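# Four arms open a pallet collar and seat it on pallet

## Task

Unfold the pallet collar into its open shape and set it down squarely in place on the pallet.

## Robot and tools

Robots: four Kinova Gen3 arms (arm1 to arm4), each with seven joints and a Robotiq 2F-85 two-finger gripper. The hand reaches roughly 1.0 m from the joint 1 axis. Base feet in the scene frame (metres, quat w,x,y,z), each facing along its own +x: arm1 (-0.428, -0.868, 0.796) q(0.740, 0, 0, 0.672); arm2 (0.221, -0.880, 0.799) q(0.682, -0.004, 0.002, 0.731); arm3 (1.001, -0.061, 0.805) q(0.094, -0.004, 0.001, -0.996); arm4 (-0.900, -0.147, 0.830) q(0.988, 0.001, 0.003, -0.155).

Frame: one scene frame in metres, origin on the floor, +z up. The hand point is the centre of the closed finger pads (pads 38 mm long), about 2 cm behind the fingertips when shut or half open and 0.5 cm when fully open. Fingers point along the hand's +z; they open and close along its y.

move: one action for any subset of arms. Each arm gets its own object, arm1 to arm4, containing "joints" (a dict by name, not a list) and optional "min_time_s". Joint values are absolute targets, not offsets: joint1_rad to joint7_rad in radians, gripper_m as fingertip gap in metres, 0 to 0.085. Ranges: joint1, joint3, joint5, joint7 from -69.115 to 69.115 (continuous turns); joint2 -2.249 to 2.249 (shoulder, 0 upright, positive leans forward); joint4 -2.579 to 2.579 (elbow, 0 straight); joint6 -2.099 to 2.099 (wrist, 0 straight). joint1 positive turns clockwise seen from above and at 0 the arm extends along its foot's +x. joint7 positive rolls the hand counter-clockwise seen from behind it. Arrival counts within ±0.01 rad, gripper ±0.003 m. Unnamed joints keep their previous targets. min_time_s (seconds, 0.1 to 8) sets a floor on each of that arm's motions; slower needs are not shortened. Joint targets travel at most 1.39 rad/s (joints 1 to 4) and 1.22 rad/s (joints 5 to 7). On one arm, the commanded joints start and finish together, so the hand may sweep widely between postures. "cameras" lists views: arm1_cam_wrist to arm4_cam_wrist, cam_high, cam_low, or "all"; [] for none. blocking true (default) returns after everything is at rest; false returns in about half a second with motion continuing, and later moves replace only the joints they name. A move with no action reports full state and all images.

wait(seconds 0 to 10, cameras): lets time pass without new commands; it returns early once any running move finishes. stop(cameras): brakes all running motions; braked joints hold and may keep pressing on contacts. zoom_image(camera, region [x0,y0,x1,y1] pixels, top-left origin, max 504x504): closer look at the newest image of that camera; images are 896x504. finished_scene(scene): ends the scene irreversibly; the collar must stay correct without the robots.

Results: "move" lists arms that got commands; an arm marked "as last shown" got none, its statuses read "not commanded". joint_status per joint: moving, done, off_target (resting short, maybe still pushing), stopped, time_out (an uncommanded stop; it discards later calls of the same reply), not_followed / "joint command not followed" / "previous command not reached" / "held back during" (a collision check withholding the arm; the gripper part still runs). Joint velocities in rad/s, "within noise" when idle. Joint torques are ordered like joints, with per-arm offset, scale and noise; positive points toward larger joint values. Flange force is the external force in the hand's x y z, includes held weight and has bias; "no reading" near singular poses. A refused or interrupted move or wait cancels that reply's later move, wait and finished_scene calls; an invalid call (e.g. unknown key) does not.



Cautions: a hard squeeze between two robots fails the scene, including one gripper closing on another's fingers; nothing reports robot-to-robot contact. The check can be late and does not guard fingers closing into another arm. Arms do not halt on contact and push on until told otherwise; a joint pressed hard may read done early. Torque limits: joints 1 to 4 at 104.5 N m, 5 to 7 at 51.3 N m; exceeding one, or straying over 5 degrees from plan, faults that arm for 10 s (gripper too) until a result says it accepts commands again. Wrist motors are weak: joint5 about 20.3, joint6 about 18.8, joint7 about 21 N m, and yield beyond that. Holding loads, stretched poses or pushing at unreachable targets heat motors: MOTOR HOT at 60 °C, at 75 °C the arm sinks in an over-temperature stop for 30 to 60 s or more, keys reading limit_stop_at_motor_heat until you resend targets. The gripper has no force control: grip is firmest when fingers travel far before contact and gripper_m is well under the object width. Avoid gripping hard on a part still resting on something, yanking, twisting, fast swings, slams, drops and releasing moving parts. Never let anything leave the work area or reach the floor. Loose objects may occasionally be nudged by outside pushes.

Each tool is called after "Emit:" as name(argument=value, ...) on one line, values as JSON.

## Session

Emit:
move()

Scene clock: 0.00 s.
Joint torques (N m): no reading
Motor temperatures (°C): arm1=[37 30 32 38 37 43 40] | arm2=[33 37 35 34 42 41 41] | arm3=[37 35 31 36 39 40 40] | arm4=[37 34 31 34 36 35 47]
Flange force (N): no reading
Joint velocities: within noise
arm1.joint_positions: joint1_rad=-0.178 joint2_rad=-0.491 joint3_rad=-0.028 joint4_rad=+1.463 joint5_rad=-0.068 joint6_rad=+2.028 joint7_rad=+1.357 gripper_m=+0.085
arm1.joint_status: not commanded
arm1.hand: x=-0.4368 y=-0.7635 z=+1.3207 quat_wxyz=(-0.023, +0.679, -0.730, -0.070) (m; scene frame)
arm2.joint_positions: joint1_rad=-0.118 joint2_rad=-0.304 joint3_rad=-0.036 joint4_rad=+1.496 joint5_rad=+0.016 joint6_rad=+1.946 joint7_rad=+1.027 gripper_m=+0.085
arm2.joint_status: not commanded
arm2.hand: x=+0.2091 y=-0.7070 z=+1.2892 quat_wxyz=(-0.012, +0.582, -0.813, +0.008) (m; scene frame)
arm3.joint_positions: joint1_rad=+0.211 joint2_rad=-0.439 joint3_rad=-0.116 joint4_rad=+1.604 joint5_rad=-0.033 joint6_rad=+2.035 joint7_rad=+1.370 gripper_m=+0.085
arm3.joint_status: not commanded
arm3.hand: x=+0.9134 y=-0.0630 z=+1.2839 quat_wxyz=(+0.014, -0.998, +0.053, -0.025) (m; scene frame)
arm4.joint_positions: joint1_rad=-0.491 joint2_rad=-0.445 joint3_rad=-0.113 joint4_rad=+1.589 joint5_rad=-0.066 joint6_rad=+2.027 joint7_rad=+1.944 gripper_m=+0.085
arm4.joint_status: not commanded
arm4.hand: x=-0.8073 y=-0.1186 z=+1.3129 quat_wxyz=(+0.018, +0.335, -0.942, -0.008) (m; scene frame)
pictures: arm1_cam_wrist, arm2_cam_wrist, arm3_cam_wrist, arm4_cam_wrist, cam_high, cam_low

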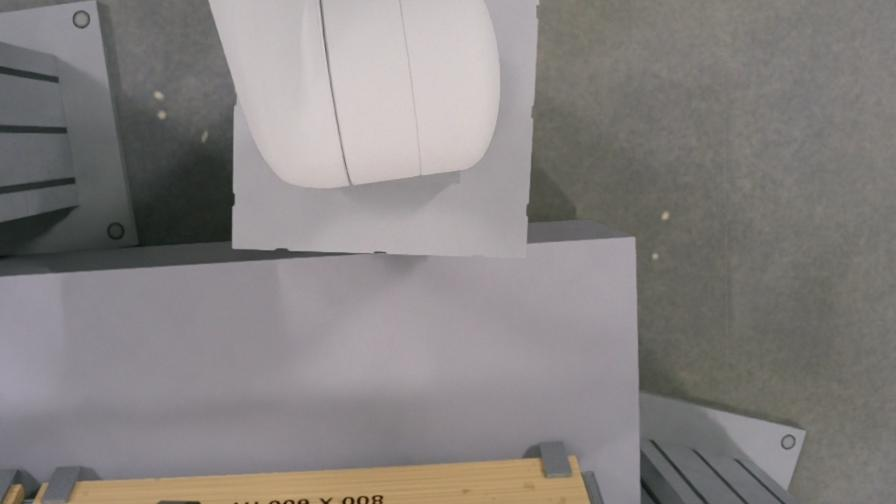

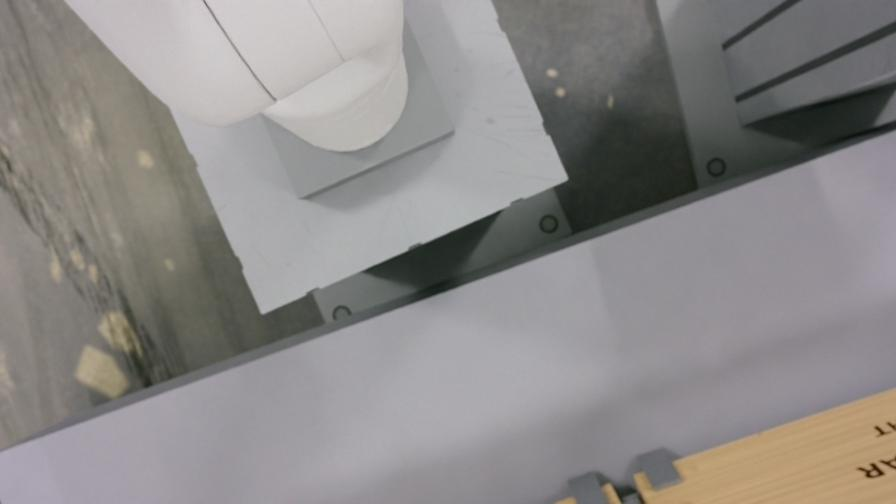

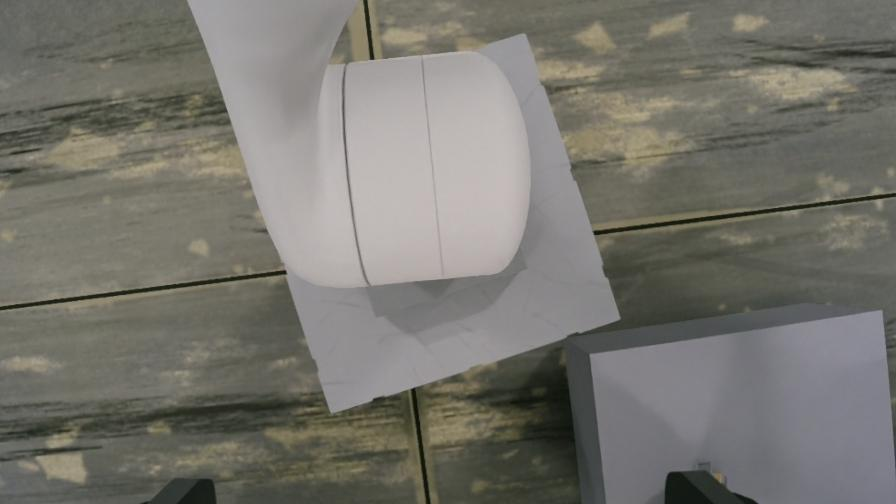

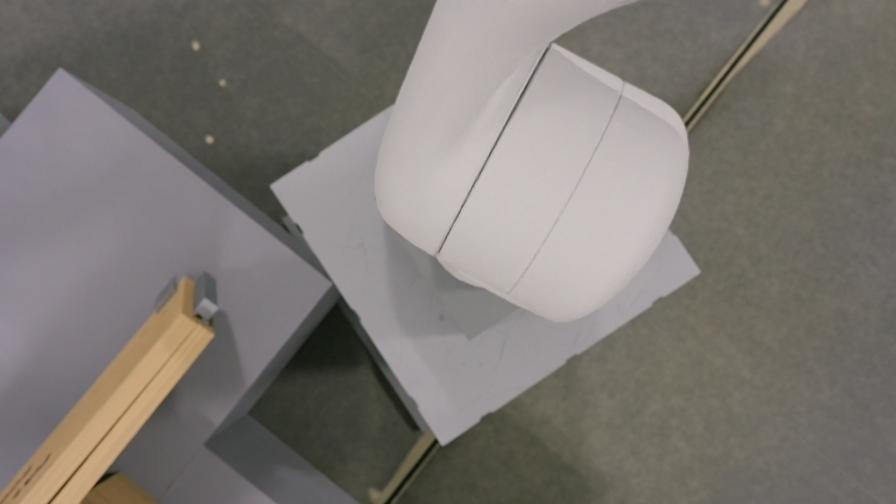

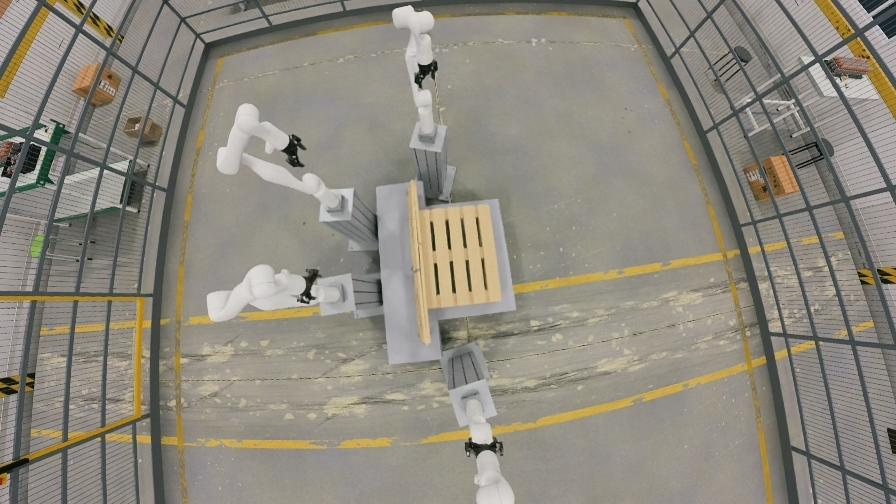

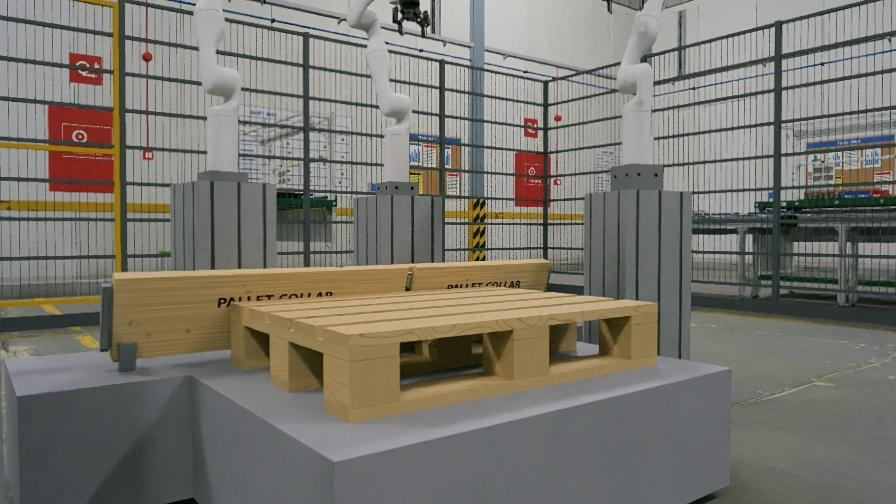

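Emit:
zoom_image(camera="cam_high", region=[370, 160, 530, 370])

Emit:
zoom_image(camera="cam_low", region=[60, 220, 360, 400])

Emit:
zoom_image(camera="cam_low", region=[320, 220, 680, 430])

Emit:
zoom_image(camera="arm1_cam_wrist", region=[0, 404, 300, 504])

Emit:
zoom_image(camera="arm4_cam_wrist", region=[0, 254, 250, 504])

Emit:
zoom_image(camera="arm2_cam_wrist", region=[500, 380, 896, 504])

Emit:
zoom_image(camera="arm3_cam_wrist", region=[550, 304, 896, 504])

Emit:
zoom_image(camera="arm1_cam_wrist", region=[400, 404, 700, 504])

Scaled by 2.400 from the camera's image (finer frame: 1280x720).

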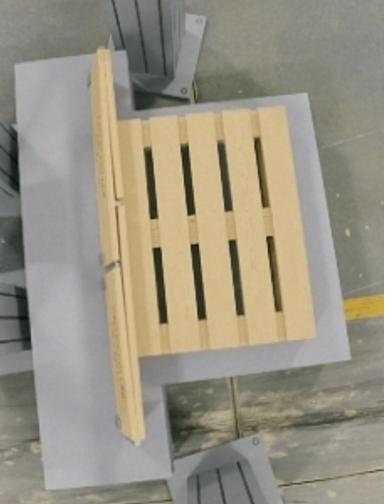

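Scaled by 1.680 from the camera's image (finer frame: 1280x720).

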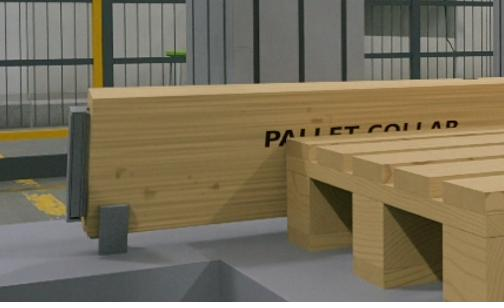

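Scaled by 1.400 from the camera's image (finer frame: 1280x720).

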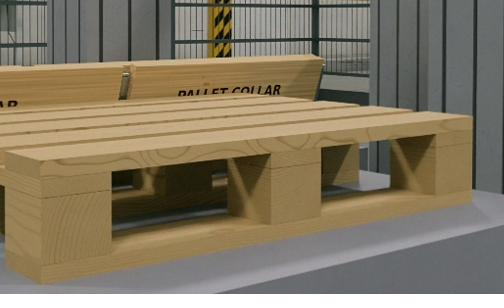

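Scaled by 1.680 from the camera's image (finer frame: 1280x720).

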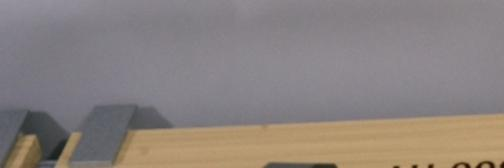

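Scaled by 2.016 from the camera's image (finer frame: 1280x720).

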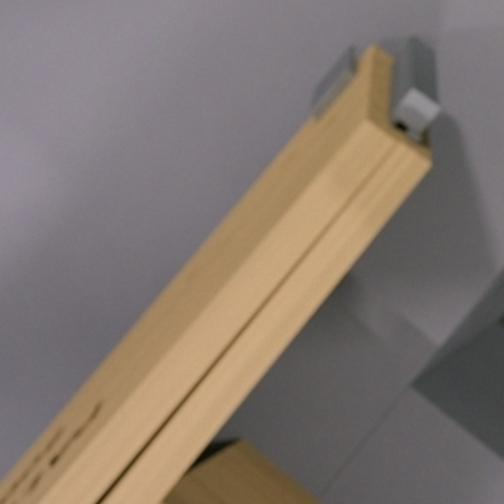

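Scaled by 1.273 from the camera's image (finer frame: 1280x720).

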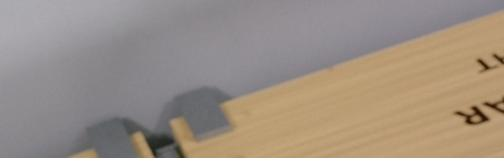

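Scaled by 1.457 from the camera's image (finer frame: 1280x720).

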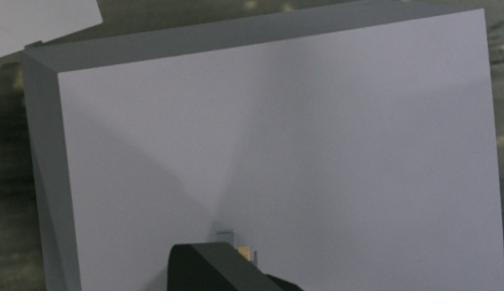

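Scaled by 1.680 from the camera's image (finer frame: 1280x720).

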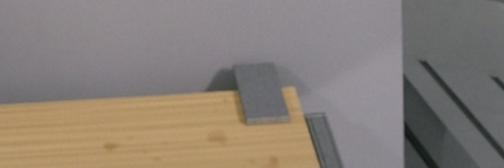

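Emit:
move(arm1={"joints": {"joint1_rad": -0.2007, "joint2_rad": 0.807, "joint3_rad": 0, "joint4_rad": 1.8593, "joint5_rad": 0, "joint6_rad": 0.4753, "joint7_rad": -0.104}, "min_time_s": 3}, arm2={"joints": {"joint1_rad": -0.4271, "joint2_rad": 0.8911, "joint3_rad": 0, "joint4_rad": 1.6311, "joint5_rad": 0, "joint6_rad": 0.6194, "joint7_rad": -0.4966}, "min_time_s": 3}, arm3={"joints": {"joint1_rad": 0.2446, "joint2_rad": 0.9808, "joint3_rad": 0, "joint4_rad": 0.9534, "joint5_rad": 0, "joint6_rad": 1.2074, "joint7_rad": 1.6272}, "min_time_s": 3}, arm4={"joints": {"joint1_rad": -0.6107, "joint2_rad": 0.8597, "joint3_rad": 0, "joint4_rad": 1.3095, "joint5_rad": 0, "joint6_rad": 0.9724, "joint7_rad": 1.2713}, "min_time_s": 3}, cameras=["all"])

Scene clock: 44.87 s.
Joint torques (N m): arm1=[-0.04 -18.91 -0.82 -3.77 -0.11 -0.08 0.28] | arm2=[0.2 -22 0.47 -5.79 0.35 0.1 -0.26] | arm3=[-0.9 -23.61 1.96 -8.29 0.54 0.46 0.39] | arm4=[0.49 -23.2 0.37 -9.52 -0.13 0.16 -0.17]
Motor temperatures (°C): arm1=[36 30 32 38 37 43 40] | arm2=[33 37 35 34 42 41 41] | arm3=[37 35 31 36 39 40 40] | arm4=[37 34 31 34 36 35 47]
Flange force (N): arm1=[0.9 1.6 0.5] | arm2=[-0.3 -1.0 2.9] | arm3=[4.8 -0.4 -0.5] | arm4=[9.2 -1.7 2.1]
move: arm1 done; arm2 done; arm3 done; arm4 done
Joint velocities: within noise
arm1.joint_positions: joint1_rad=-0.201 joint2_rad=+0.807 joint3_rad=+0.000 joint4_rad=+1.859 joint5_rad=+0.000 joint6_rad=+0.475 joint7_rad=-0.104 gripper_m=+0.085
arm1.joint_status: all done
arm1.hand: x=-0.4501 y=-0.4198 z=+0.7805 quat_wxyz=(+0.000, +0.000, -1.000, +0.000)
arm2.joint_positions: joint1_rad=-0.427 joint2_rad=+0.891 joint3_rad=+0.000 joint4_rad=+1.631 joint5_rad=+0.000 joint6_rad=+0.619 joint7_rad=-0.497 gripper_m=+0.085
arm2.joint_status: all done
arm2.hand: x=+0.0007 y=-0.4198 z=+0.7767 quat_wxyz=(-0.002, +0.000, -1.000, +0.004)
arm3.joint_positions: joint1_rad=+0.245 joint2_rad=+0.981 joint3_rad=+0.000 joint4_rad=+0.953 joint5_rad=+0.000 joint6_rad=+1.207 joint7_rad=+1.627 gripper_m=+0.085
arm3.joint_status: all done
arm3.hand: x=+0.3605 y=-0.0005 z=+0.9057 quat_wxyz=(+0.000, -1.000, +0.000, +0.004)
arm4.joint_positions: joint1_rad=-0.611 joint2_rad=+0.860 joint3_rad=+0.000 joint4_rad=+1.309 joint5_rad=+0.000 joint6_rad=+0.972 joint7_rad=+1.271 gripper_m=+0.085
arm4.joint_status: all done
arm4.hand: x=-0.3393 y=-0.0002 z=+0.8985 quat_wxyz=(+0.002, +0.000, -1.000, -0.001)
pictures: arm1_cam_wrist, arm2_cam_wrist, arm3_cam_wrist, arm4_cam_wrist, cam_high, cam_low

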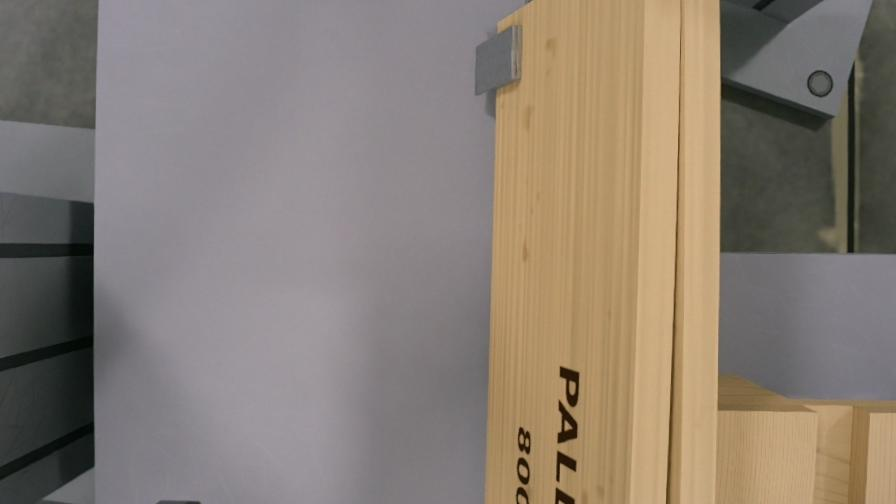

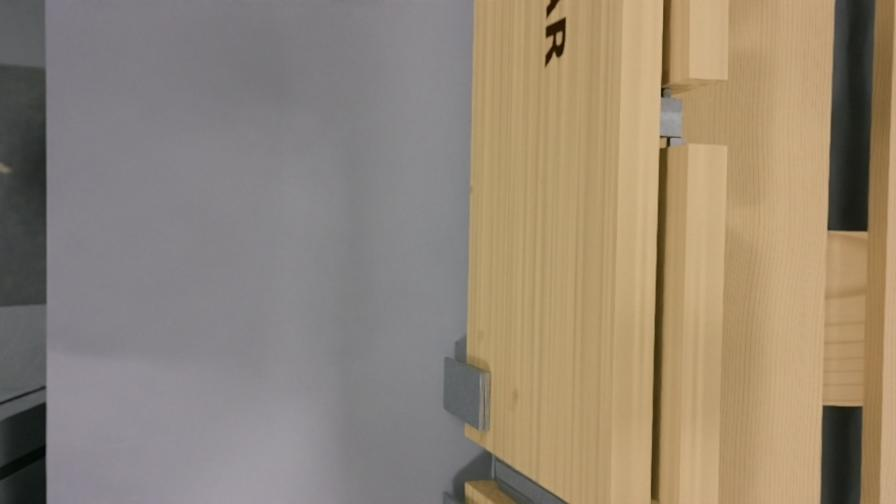

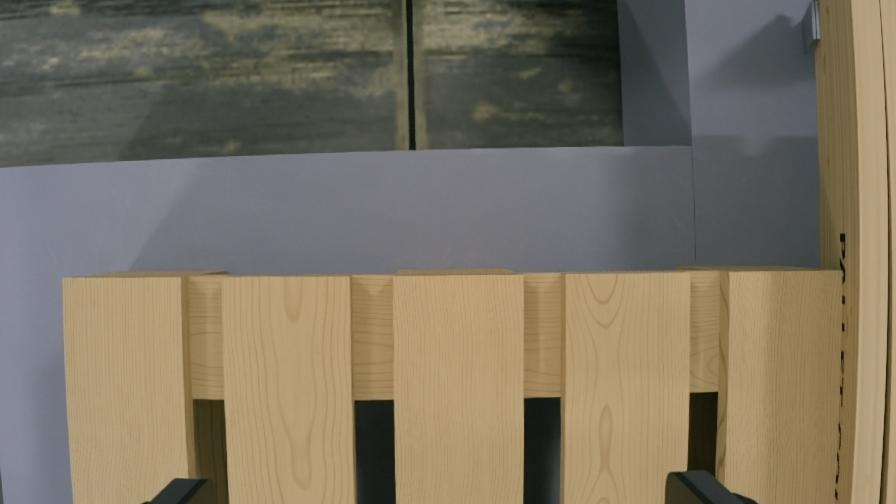

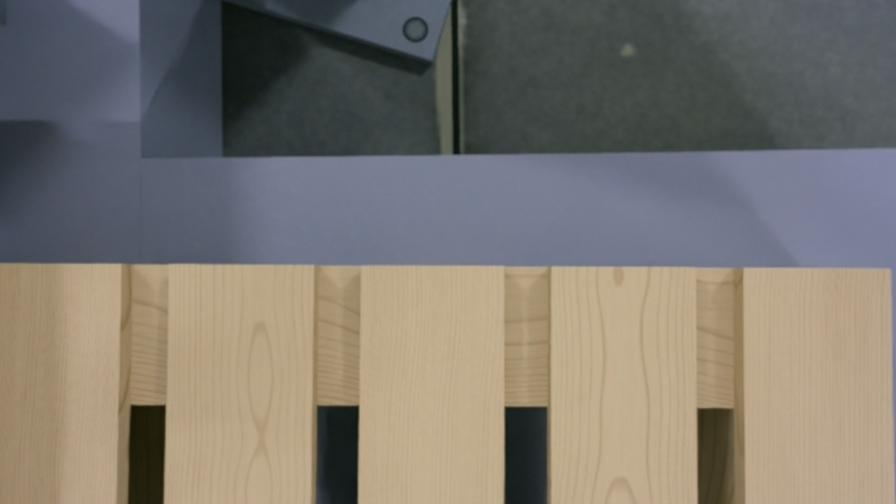

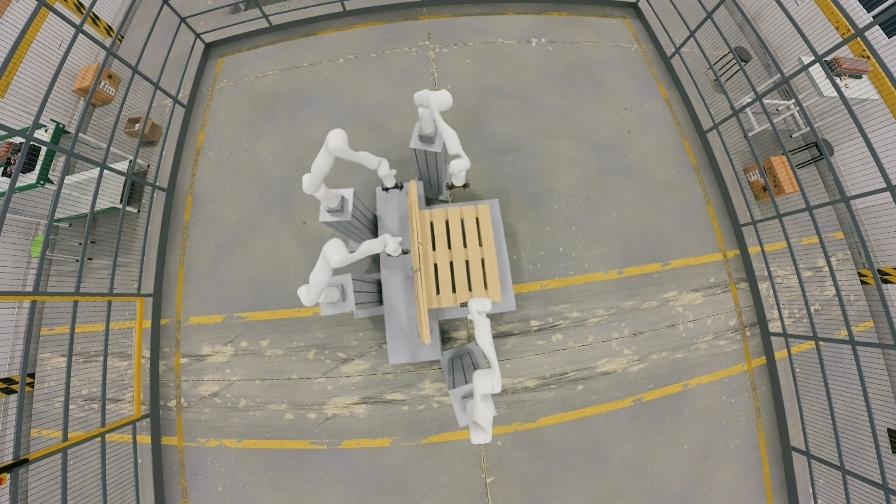

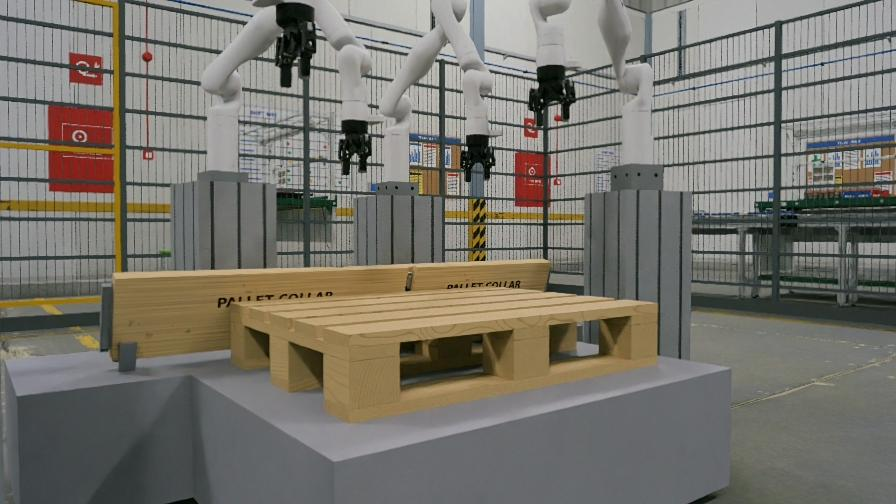

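Emit:
zoom_image(camera="arm1_cam_wrist", region=[450, 0, 750, 170])

Emit:
zoom_image(camera="arm2_cam_wrist", region=[430, 320, 750, 504])

Emit:
zoom_image(camera="arm2_cam_wrist", region=[600, 50, 780, 170])

Emit:
zoom_image(camera="arm3_cam_wrist", region=[680, 0, 896, 300])

Emit:
zoom_image(camera="cam_low", region=[80, 250, 260, 380])

Emit:
zoom_image(camera="arm1_cam_wrist", region=[600, 340, 800, 504])

Scaled by 1.680 from the camera's image (finer frame: 1280x720).

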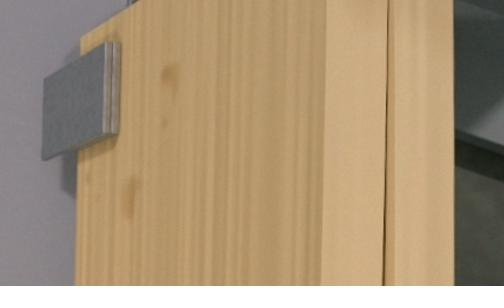

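Scaled by 1.575 from the camera's image (finer frame: 1280x720).

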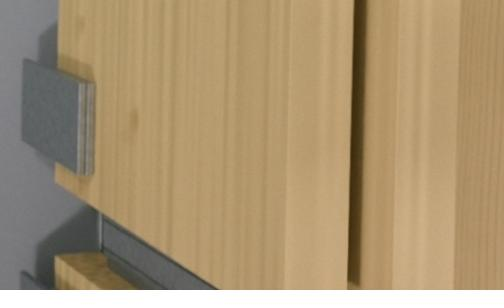

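Scaled by 2.800 from the camera's image (finer frame: 1280x720).

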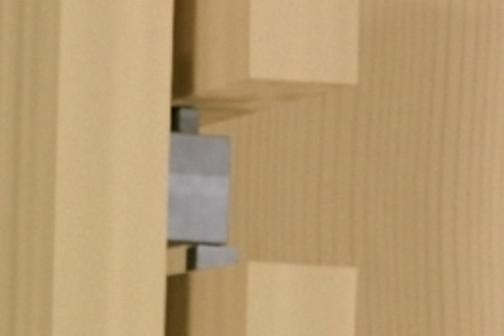

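Scaled by 1.680 from the camera's image (finer frame: 1280x720).

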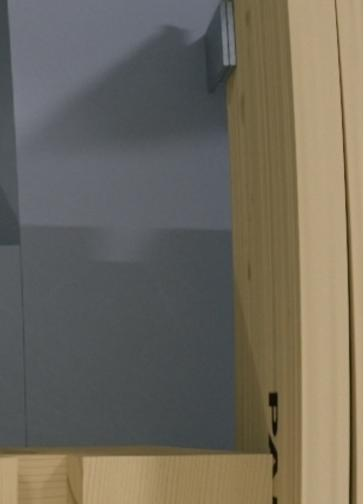

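Scaled by 2.800 from the camera's image (finer frame: 1280x720).

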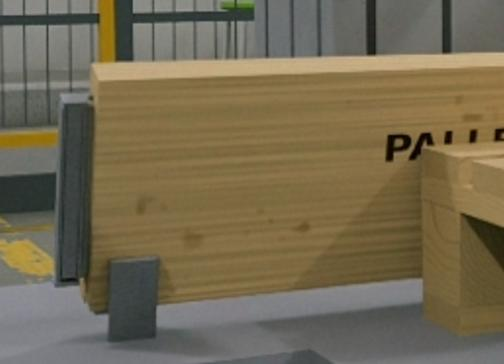

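Scaled by 2.520 from the camera's image (finer frame: 1280x720).

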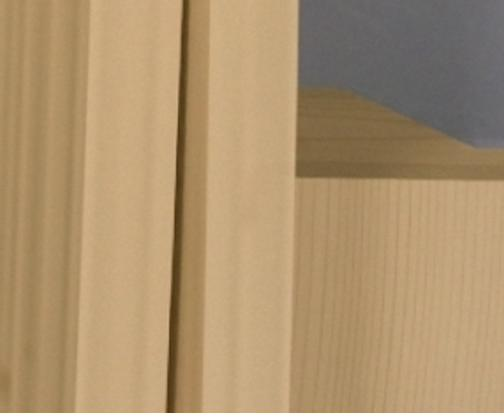

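Emit:
zoom_image(camera="cam_low", region=[250, 0, 400, 180])

Emit:
zoom_image(camera="cam_low", region=[440, 40, 600, 190])

Emit:
zoom_image(camera="cam_high", region=[360, 160, 480, 290])

Scaled by 2.800 from the camera's image (finer frame: 1280x720).

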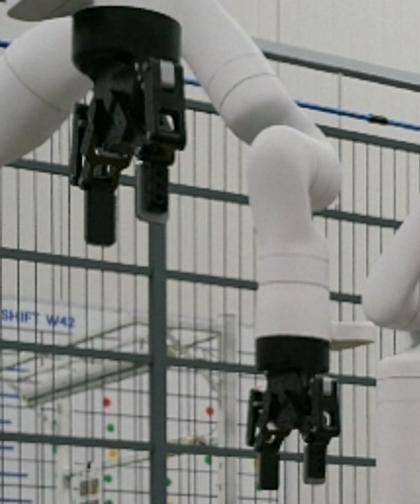

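Scaled by 3.150 from the camera's image (finer frame: 1280x720).

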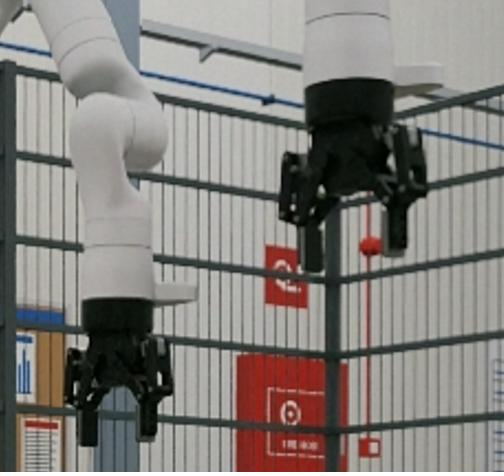

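Scaled by 3.877 from the camera's image (finer frame: 1280x720).

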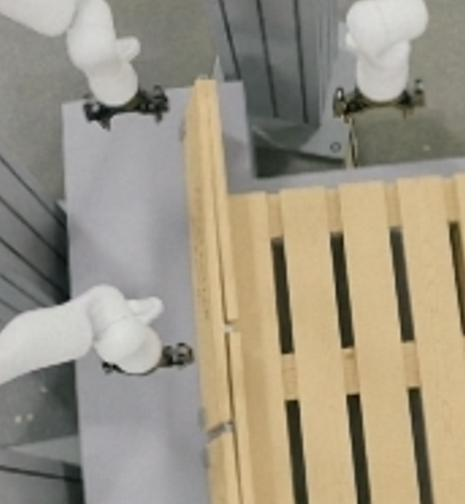

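Emit:
move(arm2={"joints": {"joint1_rad": -0.32, "joint2_rad": 1.7442, "joint3_rad": 0, "joint4_rad": 0.3465, "joint5_rad": 0, "joint6_rad": 1.3889, "joint7_rad": -0.3966, "gripper_m": 0.045}, "min_time_s": 3}, cameras=["arm2_cam_wrist", "cam_low", "arm1_cam_wrist"])

Scene clock: 110.70 s.
Joint torques (N m): arm1=[-0.09 -18.87 -0.83 -3.82 -0.13 -0.09 0.3] | arm2=[0.19 -27.94 0.58 -7.45 0.35 1.02 -0.24] | arm3=[-0.99 -23.49 1.98 -8.34 0.57 0.48 0.38] | arm4=[0.49 -23.22 0.36 -9.51 -0.13 0.15 -0.16]
Motor temperatures (°C): arm1=[36 31 32 37 37 43 40] | arm2=[33 38 35 34 42 41 41] | arm3=[37 36 31 36 39 40 40] | arm4=[37 35 31 34 36 35 47]
Flange force (N): arm1=[0.8 1.4 0.4] | arm2=no reading | arm3=[5.6 -0.5 -0.5] | arm4=[9.1 -1.6 2.1]
move: arm2 done
Joint velocities: within noise
arm1, arm3, arm4: as last shown
arm2.joint_positions: joint1_rad=-0.320 joint2_rad=+1.744 joint3_rad=+0.000 joint4_rad=+0.347 joint5_rad=+0.000 joint6_rad=+1.389 joint7_rad=-0.397 gripper_m=+0.045
arm2.joint_status: all done
arm2.hand: x=+0.0238 y=-0.3319 z=+0.5563 quat_wxyz=(-0.066, -0.004, -0.985, +0.159)
pictures: arm1_cam_wrist, arm2_cam_wrist, cam_low

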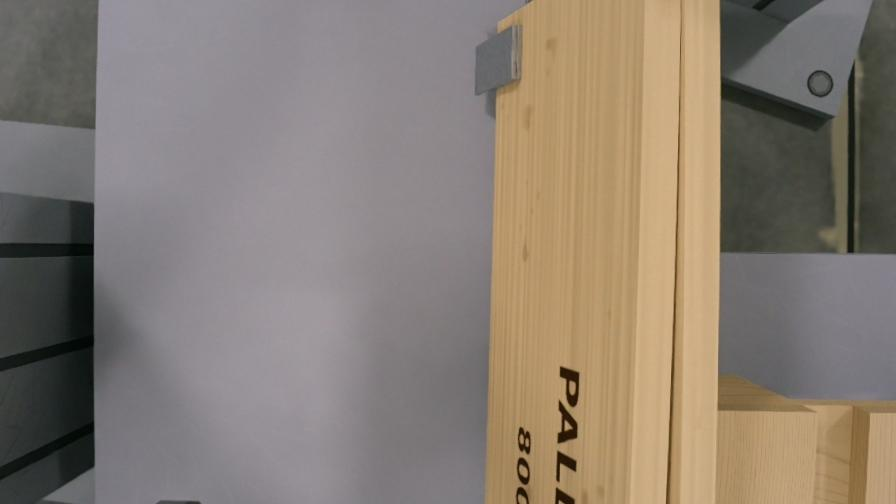

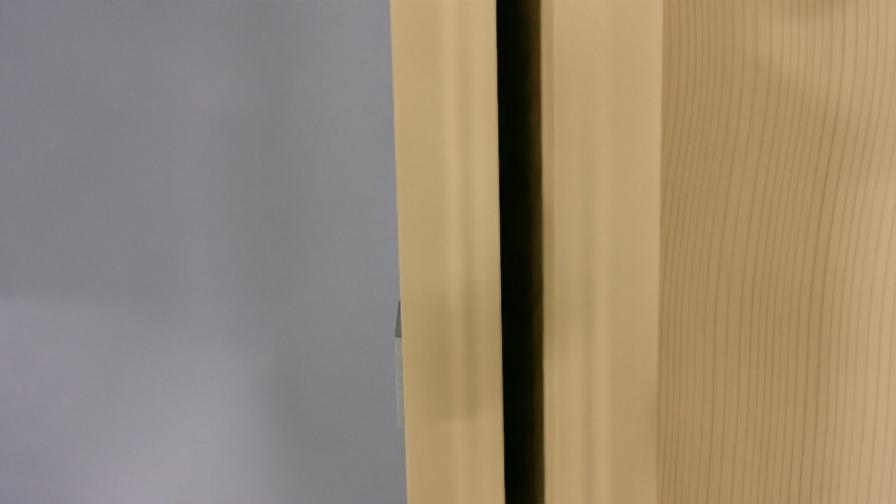

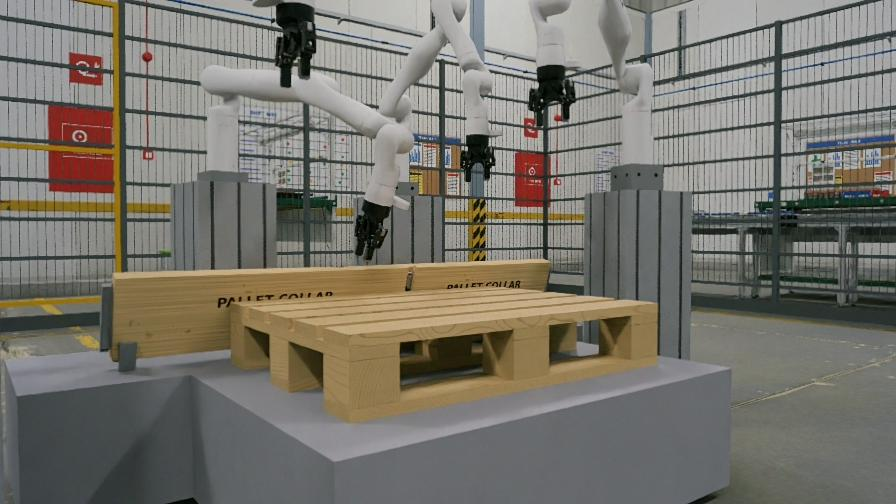

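Emit:
zoom_image(camera="arm2_cam_wrist", region=[370, 252, 690, 432])

Emit:
zoom_image(camera="cam_low", region=[330, 180, 430, 280])

Scaled by 1.575 from the camera's image (finer frame: 1280x720).

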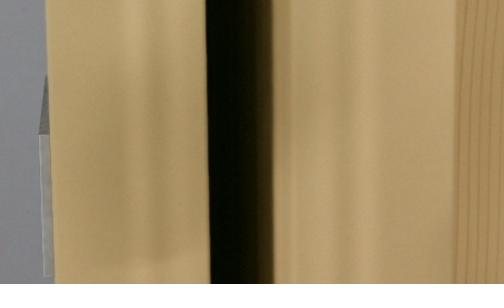

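Scaled by 5.040 from the camera's image (finer frame: 1280x720).

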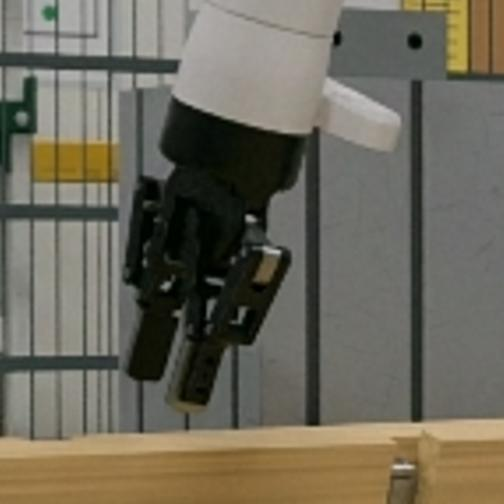

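Emit:
move(arm3={"joints": {"gripper_m": 0.045}}, cameras=["arm3_cam_wrist"])

Emit:
zoom_image(camera="arm3_cam_wrist", region=[250, 354, 650, 504])

Scene clock: 124.33 s.
Joint torques (N m): arm1=[-0.02 -18.9 -0.82 -3.81 -0.12 -0.05 0.26] | arm2=[0.19 -27.96 0.61 -7.47 0.36 1.07 -0.23] | arm3=[-0.98 -23.58 1.87 -8.37 0.55 0.47 0.38] | arm4=[0.5 -23.18 0.36 -9.49 -0.11 0.16 -0.17]
Motor temperatures (°C): arm1=[36 31 32 37 37 43 40] | arm2=[33 38 35 34 42 41 41] | arm3=[37 36 31 36 39 40 40] | arm4=[37 35 31 34 36 35 47]
Flange force (N): arm1=[0.9 1.4 0.6] | arm2=no reading | arm3=[5.4 -0.5 -0.4] | arm4=[9.2 -1.6 2.1]
move: arm3 done
Joint velocities: within noise
arm1, arm4: as last shown
arm2.joint_positions: joint1_rad=-0.320 joint2_rad=+1.744 joint3_rad=+0.000 joint4_rad=+0.347 joint5_rad=+0.000 joint6_rad=+1.389 joint7_rad=-0.397 gripper_m=+0.045
arm2.joint_status: not commanded
arm2.hand: x=+0.0238 y=-0.3319 z=+0.5563 quat_wxyz=(-0.066, -0.004, -0.985, +0.159)
arm3.joint_positions: joint1_rad=+0.245 joint2_rad=+0.981 joint3_rad=+0.000 joint4_rad=+0.953 joint5_rad=+0.000 joint6_rad=+1.207 joint7_rad=+1.627 gripper_m=+0.045
arm3.joint_status: all done
arm3.hand: x=+0.3605 y=-0.0005 z=+0.9057 quat_wxyz=(+0.000, -1.000, +0.000, +0.004)

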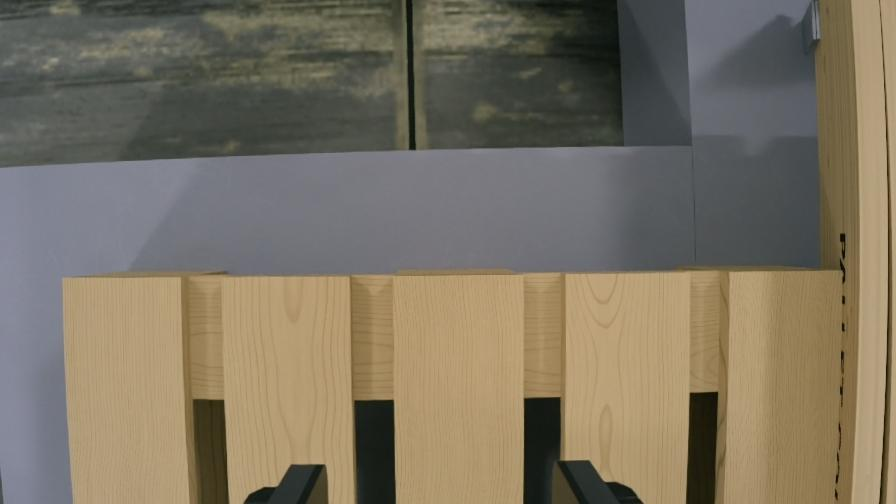

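Scaled by 1.260 from the camera's image (finer frame: 1280x720).

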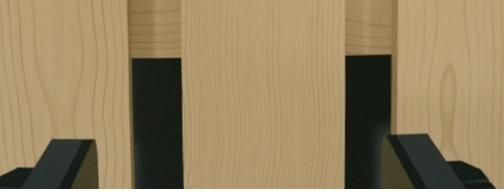

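Emit:
move(arm2={"joints": {"joint1_rad": -0.3249, "joint2_rad": 1.7526, "joint3_rad": 0, "joint4_rad": 0.3267, "joint5_rad": 0, "joint6_rad": 1.4276, "joint7_rad": -0.3771}, "min_time_s": 1}, cameras=["arm2_cam_wrist"])

Emit:
zoom_image(camera="arm2_cam_wrist", region=[390, 324, 710, 504])

Scene clock: 133.27 s.
Joint torques (N m): arm1=[-0.05 -18.91 -0.81 -3.88 -0.09 -0.08 0.25] | arm2=[0.21 -27.91 0.59 -7.4 0.32 1.15 -0.27] | arm3=[-1.02 -23.56 1.93 -8.44 0.53 0.44 0.38] | arm4=[0.52 -23.15 0.32 -9.54 -0.1 0.13 -0.18]
Motor temperatures (°C): arm1=[36 31 32 37 37 43 40] | arm2=[33 39 35 34 42 41 41] | arm3=[37 37 31 36 39 40 40] | arm4=[37 36 31 34 36 35 47]
Flange force (N): arm1=[0.8 1.3 0.5] | arm2=no reading | arm3=[5.8 -0.5 -0.4] | arm4=[9.3 -1.6 2.0]
move: arm2 done
Joint velocities: within noise
arm1, arm3, arm4: as last shown
arm2.joint_positions: joint1_rad=-0.325 joint2_rad=+1.753 joint3_rad=+0.000 joint4_rad=+0.327 joint5_rad=+0.000 joint6_rad=+1.428 joint7_rad=-0.377 gripper_m=+0.045
arm2.joint_status: all done
arm2.hand: x=+0.0237 y=-0.3392 z=+0.5590 quat_wxyz=(-0.070, +0.008, -0.982, +0.172)

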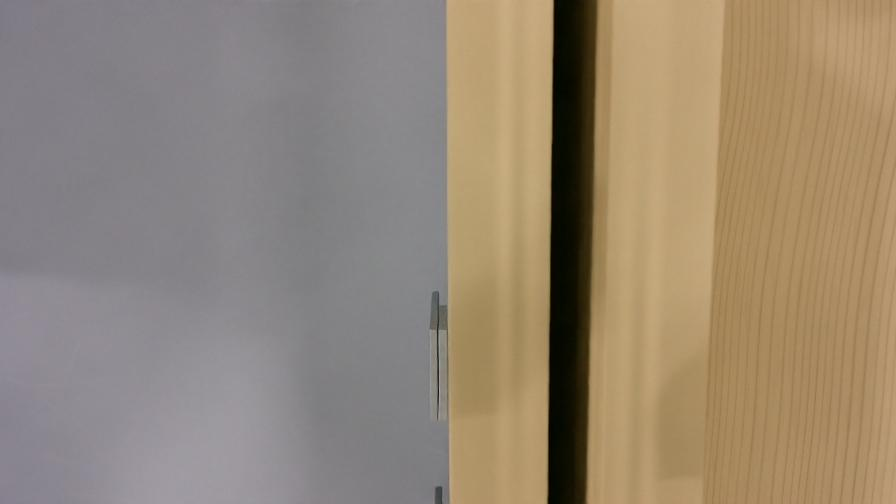

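Scaled by 1.575 from the camera's image (finer frame: 1280x720).

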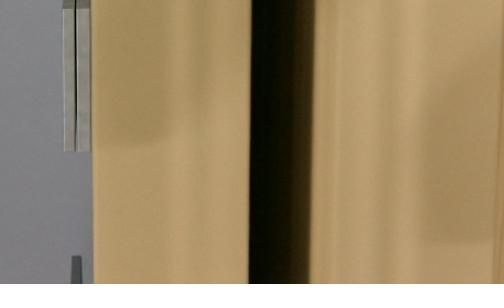

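Emit:
move(arm2={"joints": {"joint2_rad": 1.788, "joint4_rad": 0.331, "joint6_rad": 1.3879}, "min_time_s": 2.5}, cameras=["arm2_cam_wrist", "cam_low"])

Emit:
zoom_image(camera="cam_low", region=[330, 190, 430, 290])

Scene clock: 141.87 s.
Joint torques (N m): arm1=[-0.09 -18.82 -0.79 -3.84 -0.11 -0.05 0.28] | arm2=[0.94 11.63 -0.54 8.35 -0.12 0.46 -0.21] | arm3=[-0.89 -23.57 1.89 -8.33 0.57 0.46 0.43] | arm4=[0.52 -23.19 0.35 -9.51 -0.12 0.16 -0.15]
Motor temperatures (°C): arm1=[36 32 32 37 37 43 40] | arm2=[33 39 35 34 42 41 41] | arm3=[37 37 31 36 39 40 40] | arm4=[37 36 31 34 36 35 47]
Flange force (N): arm1=[0.7 1.2 0.4] | arm2=no reading | arm3=[5.2 -0.3 -0.5] | arm4=[9.2 -1.6 2.1]
move: arm2 done
Joint velocities: within noise
arm1, arm3, arm4: as last shown
arm2.joint_positions: joint1_rad=-0.325 joint2_rad=+1.788 joint3_rad=+0.000 joint4_rad=+0.331 joint5_rad=+0.000 joint6_rad=+1.388 joint7_rad=-0.377 gripper_m=+0.045
arm2.joint_status: all done
arm2.hand: x=+0.0274 y=-0.3479 z=+0.5337 quat_wxyz=(-0.070, +0.008, -0.982, +0.172)

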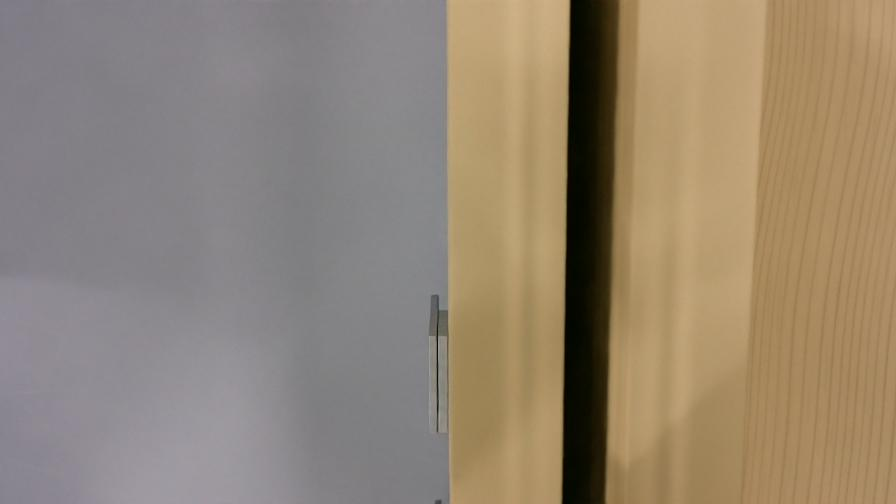

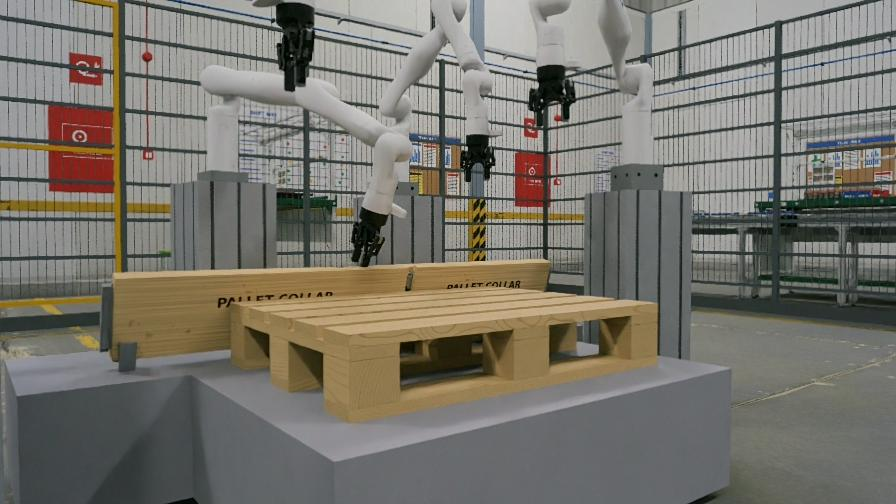

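Scaled by 5.040 from the camera's image (finer frame: 1280x720).

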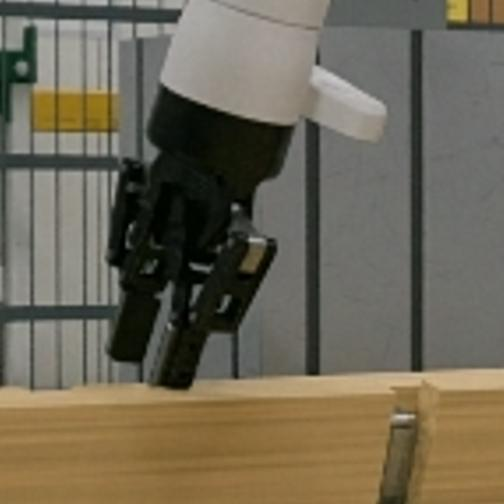

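Emit:
move(arm2={"joints": {"joint2_rad": 1.7526, "joint4_rad": 0.3267, "joint6_rad": 1.4276}, "min_time_s": 1}, cameras=["arm2_cam_wrist", "cam_low"])

Emit:
zoom_image(camera="cam_low", region=[330, 190, 430, 290])

Scene clock: 144.73 s.
Joint torques (N m): arm1=[-0.06 -18.95 -0.89 -3.83 -0.12 -0.08 0.28] | arm2=[0.22 -27.86 0.58 -7.43 0.36 1.1 -0.25] | arm3=[-0.97 -23.5 1.95 -8.35 0.55 0.46 0.4] | arm4=[0.51 -23.22 0.36 -9.52 -0.13 0.16 -0.18]
Motor temperatures (°C): arm1=[36 32 32 37 37 43 40] | arm2=[33 39 35 34 42 41 41] | arm3=[37 37 31 36 39 40 40] | arm4=[37 36 31 34 36 35 47]
Flange force (N): arm1=[0.8 1.4 0.6] | arm2=no reading | arm3=[5.5 -0.5 -0.5] | arm4=[9.2 -1.6 2.1]
move: arm2 done
Joint velocities: within noise
arm1, arm3, arm4: as last shown
arm2.joint_positions: joint1_rad=-0.325 joint2_rad=+1.753 joint3_rad=+0.000 joint4_rad=+0.327 joint5_rad=+0.000 joint6_rad=+1.428 joint7_rad=-0.377 gripper_m=+0.045
arm2.joint_status: all done
arm2.hand: x=+0.0237 y=-0.3392 z=+0.5590 quat_wxyz=(-0.070, +0.008, -0.982, +0.172)

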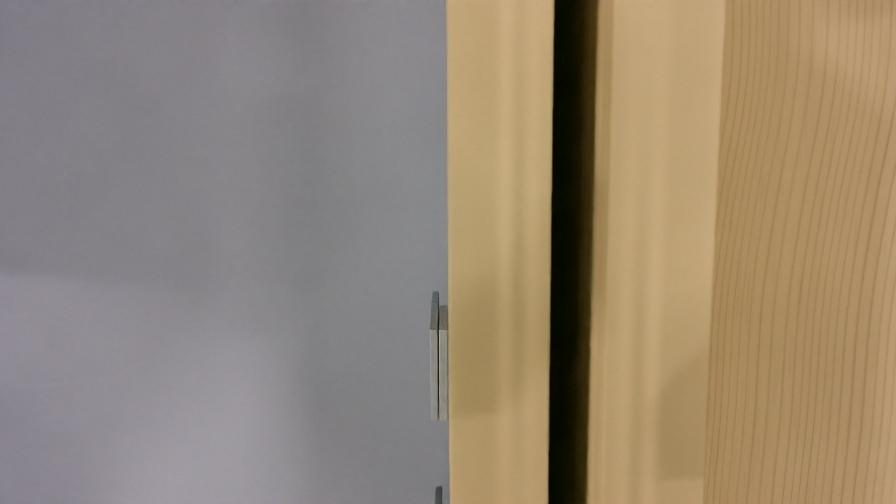

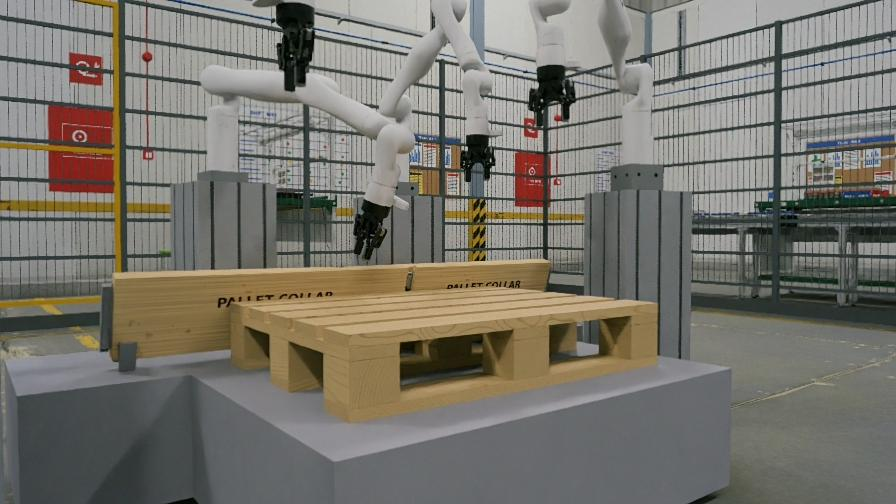

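Scaled by 5.040 from the camera's image (finer frame: 1280x720).

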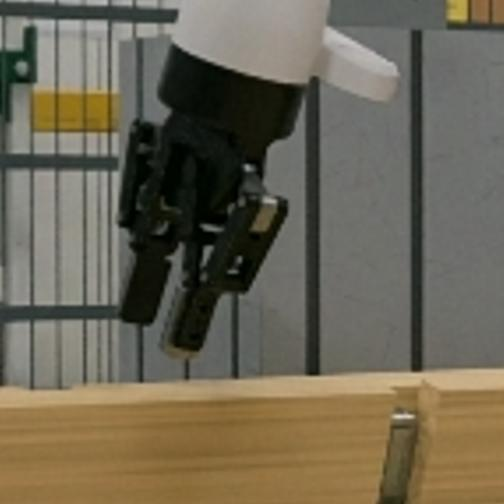

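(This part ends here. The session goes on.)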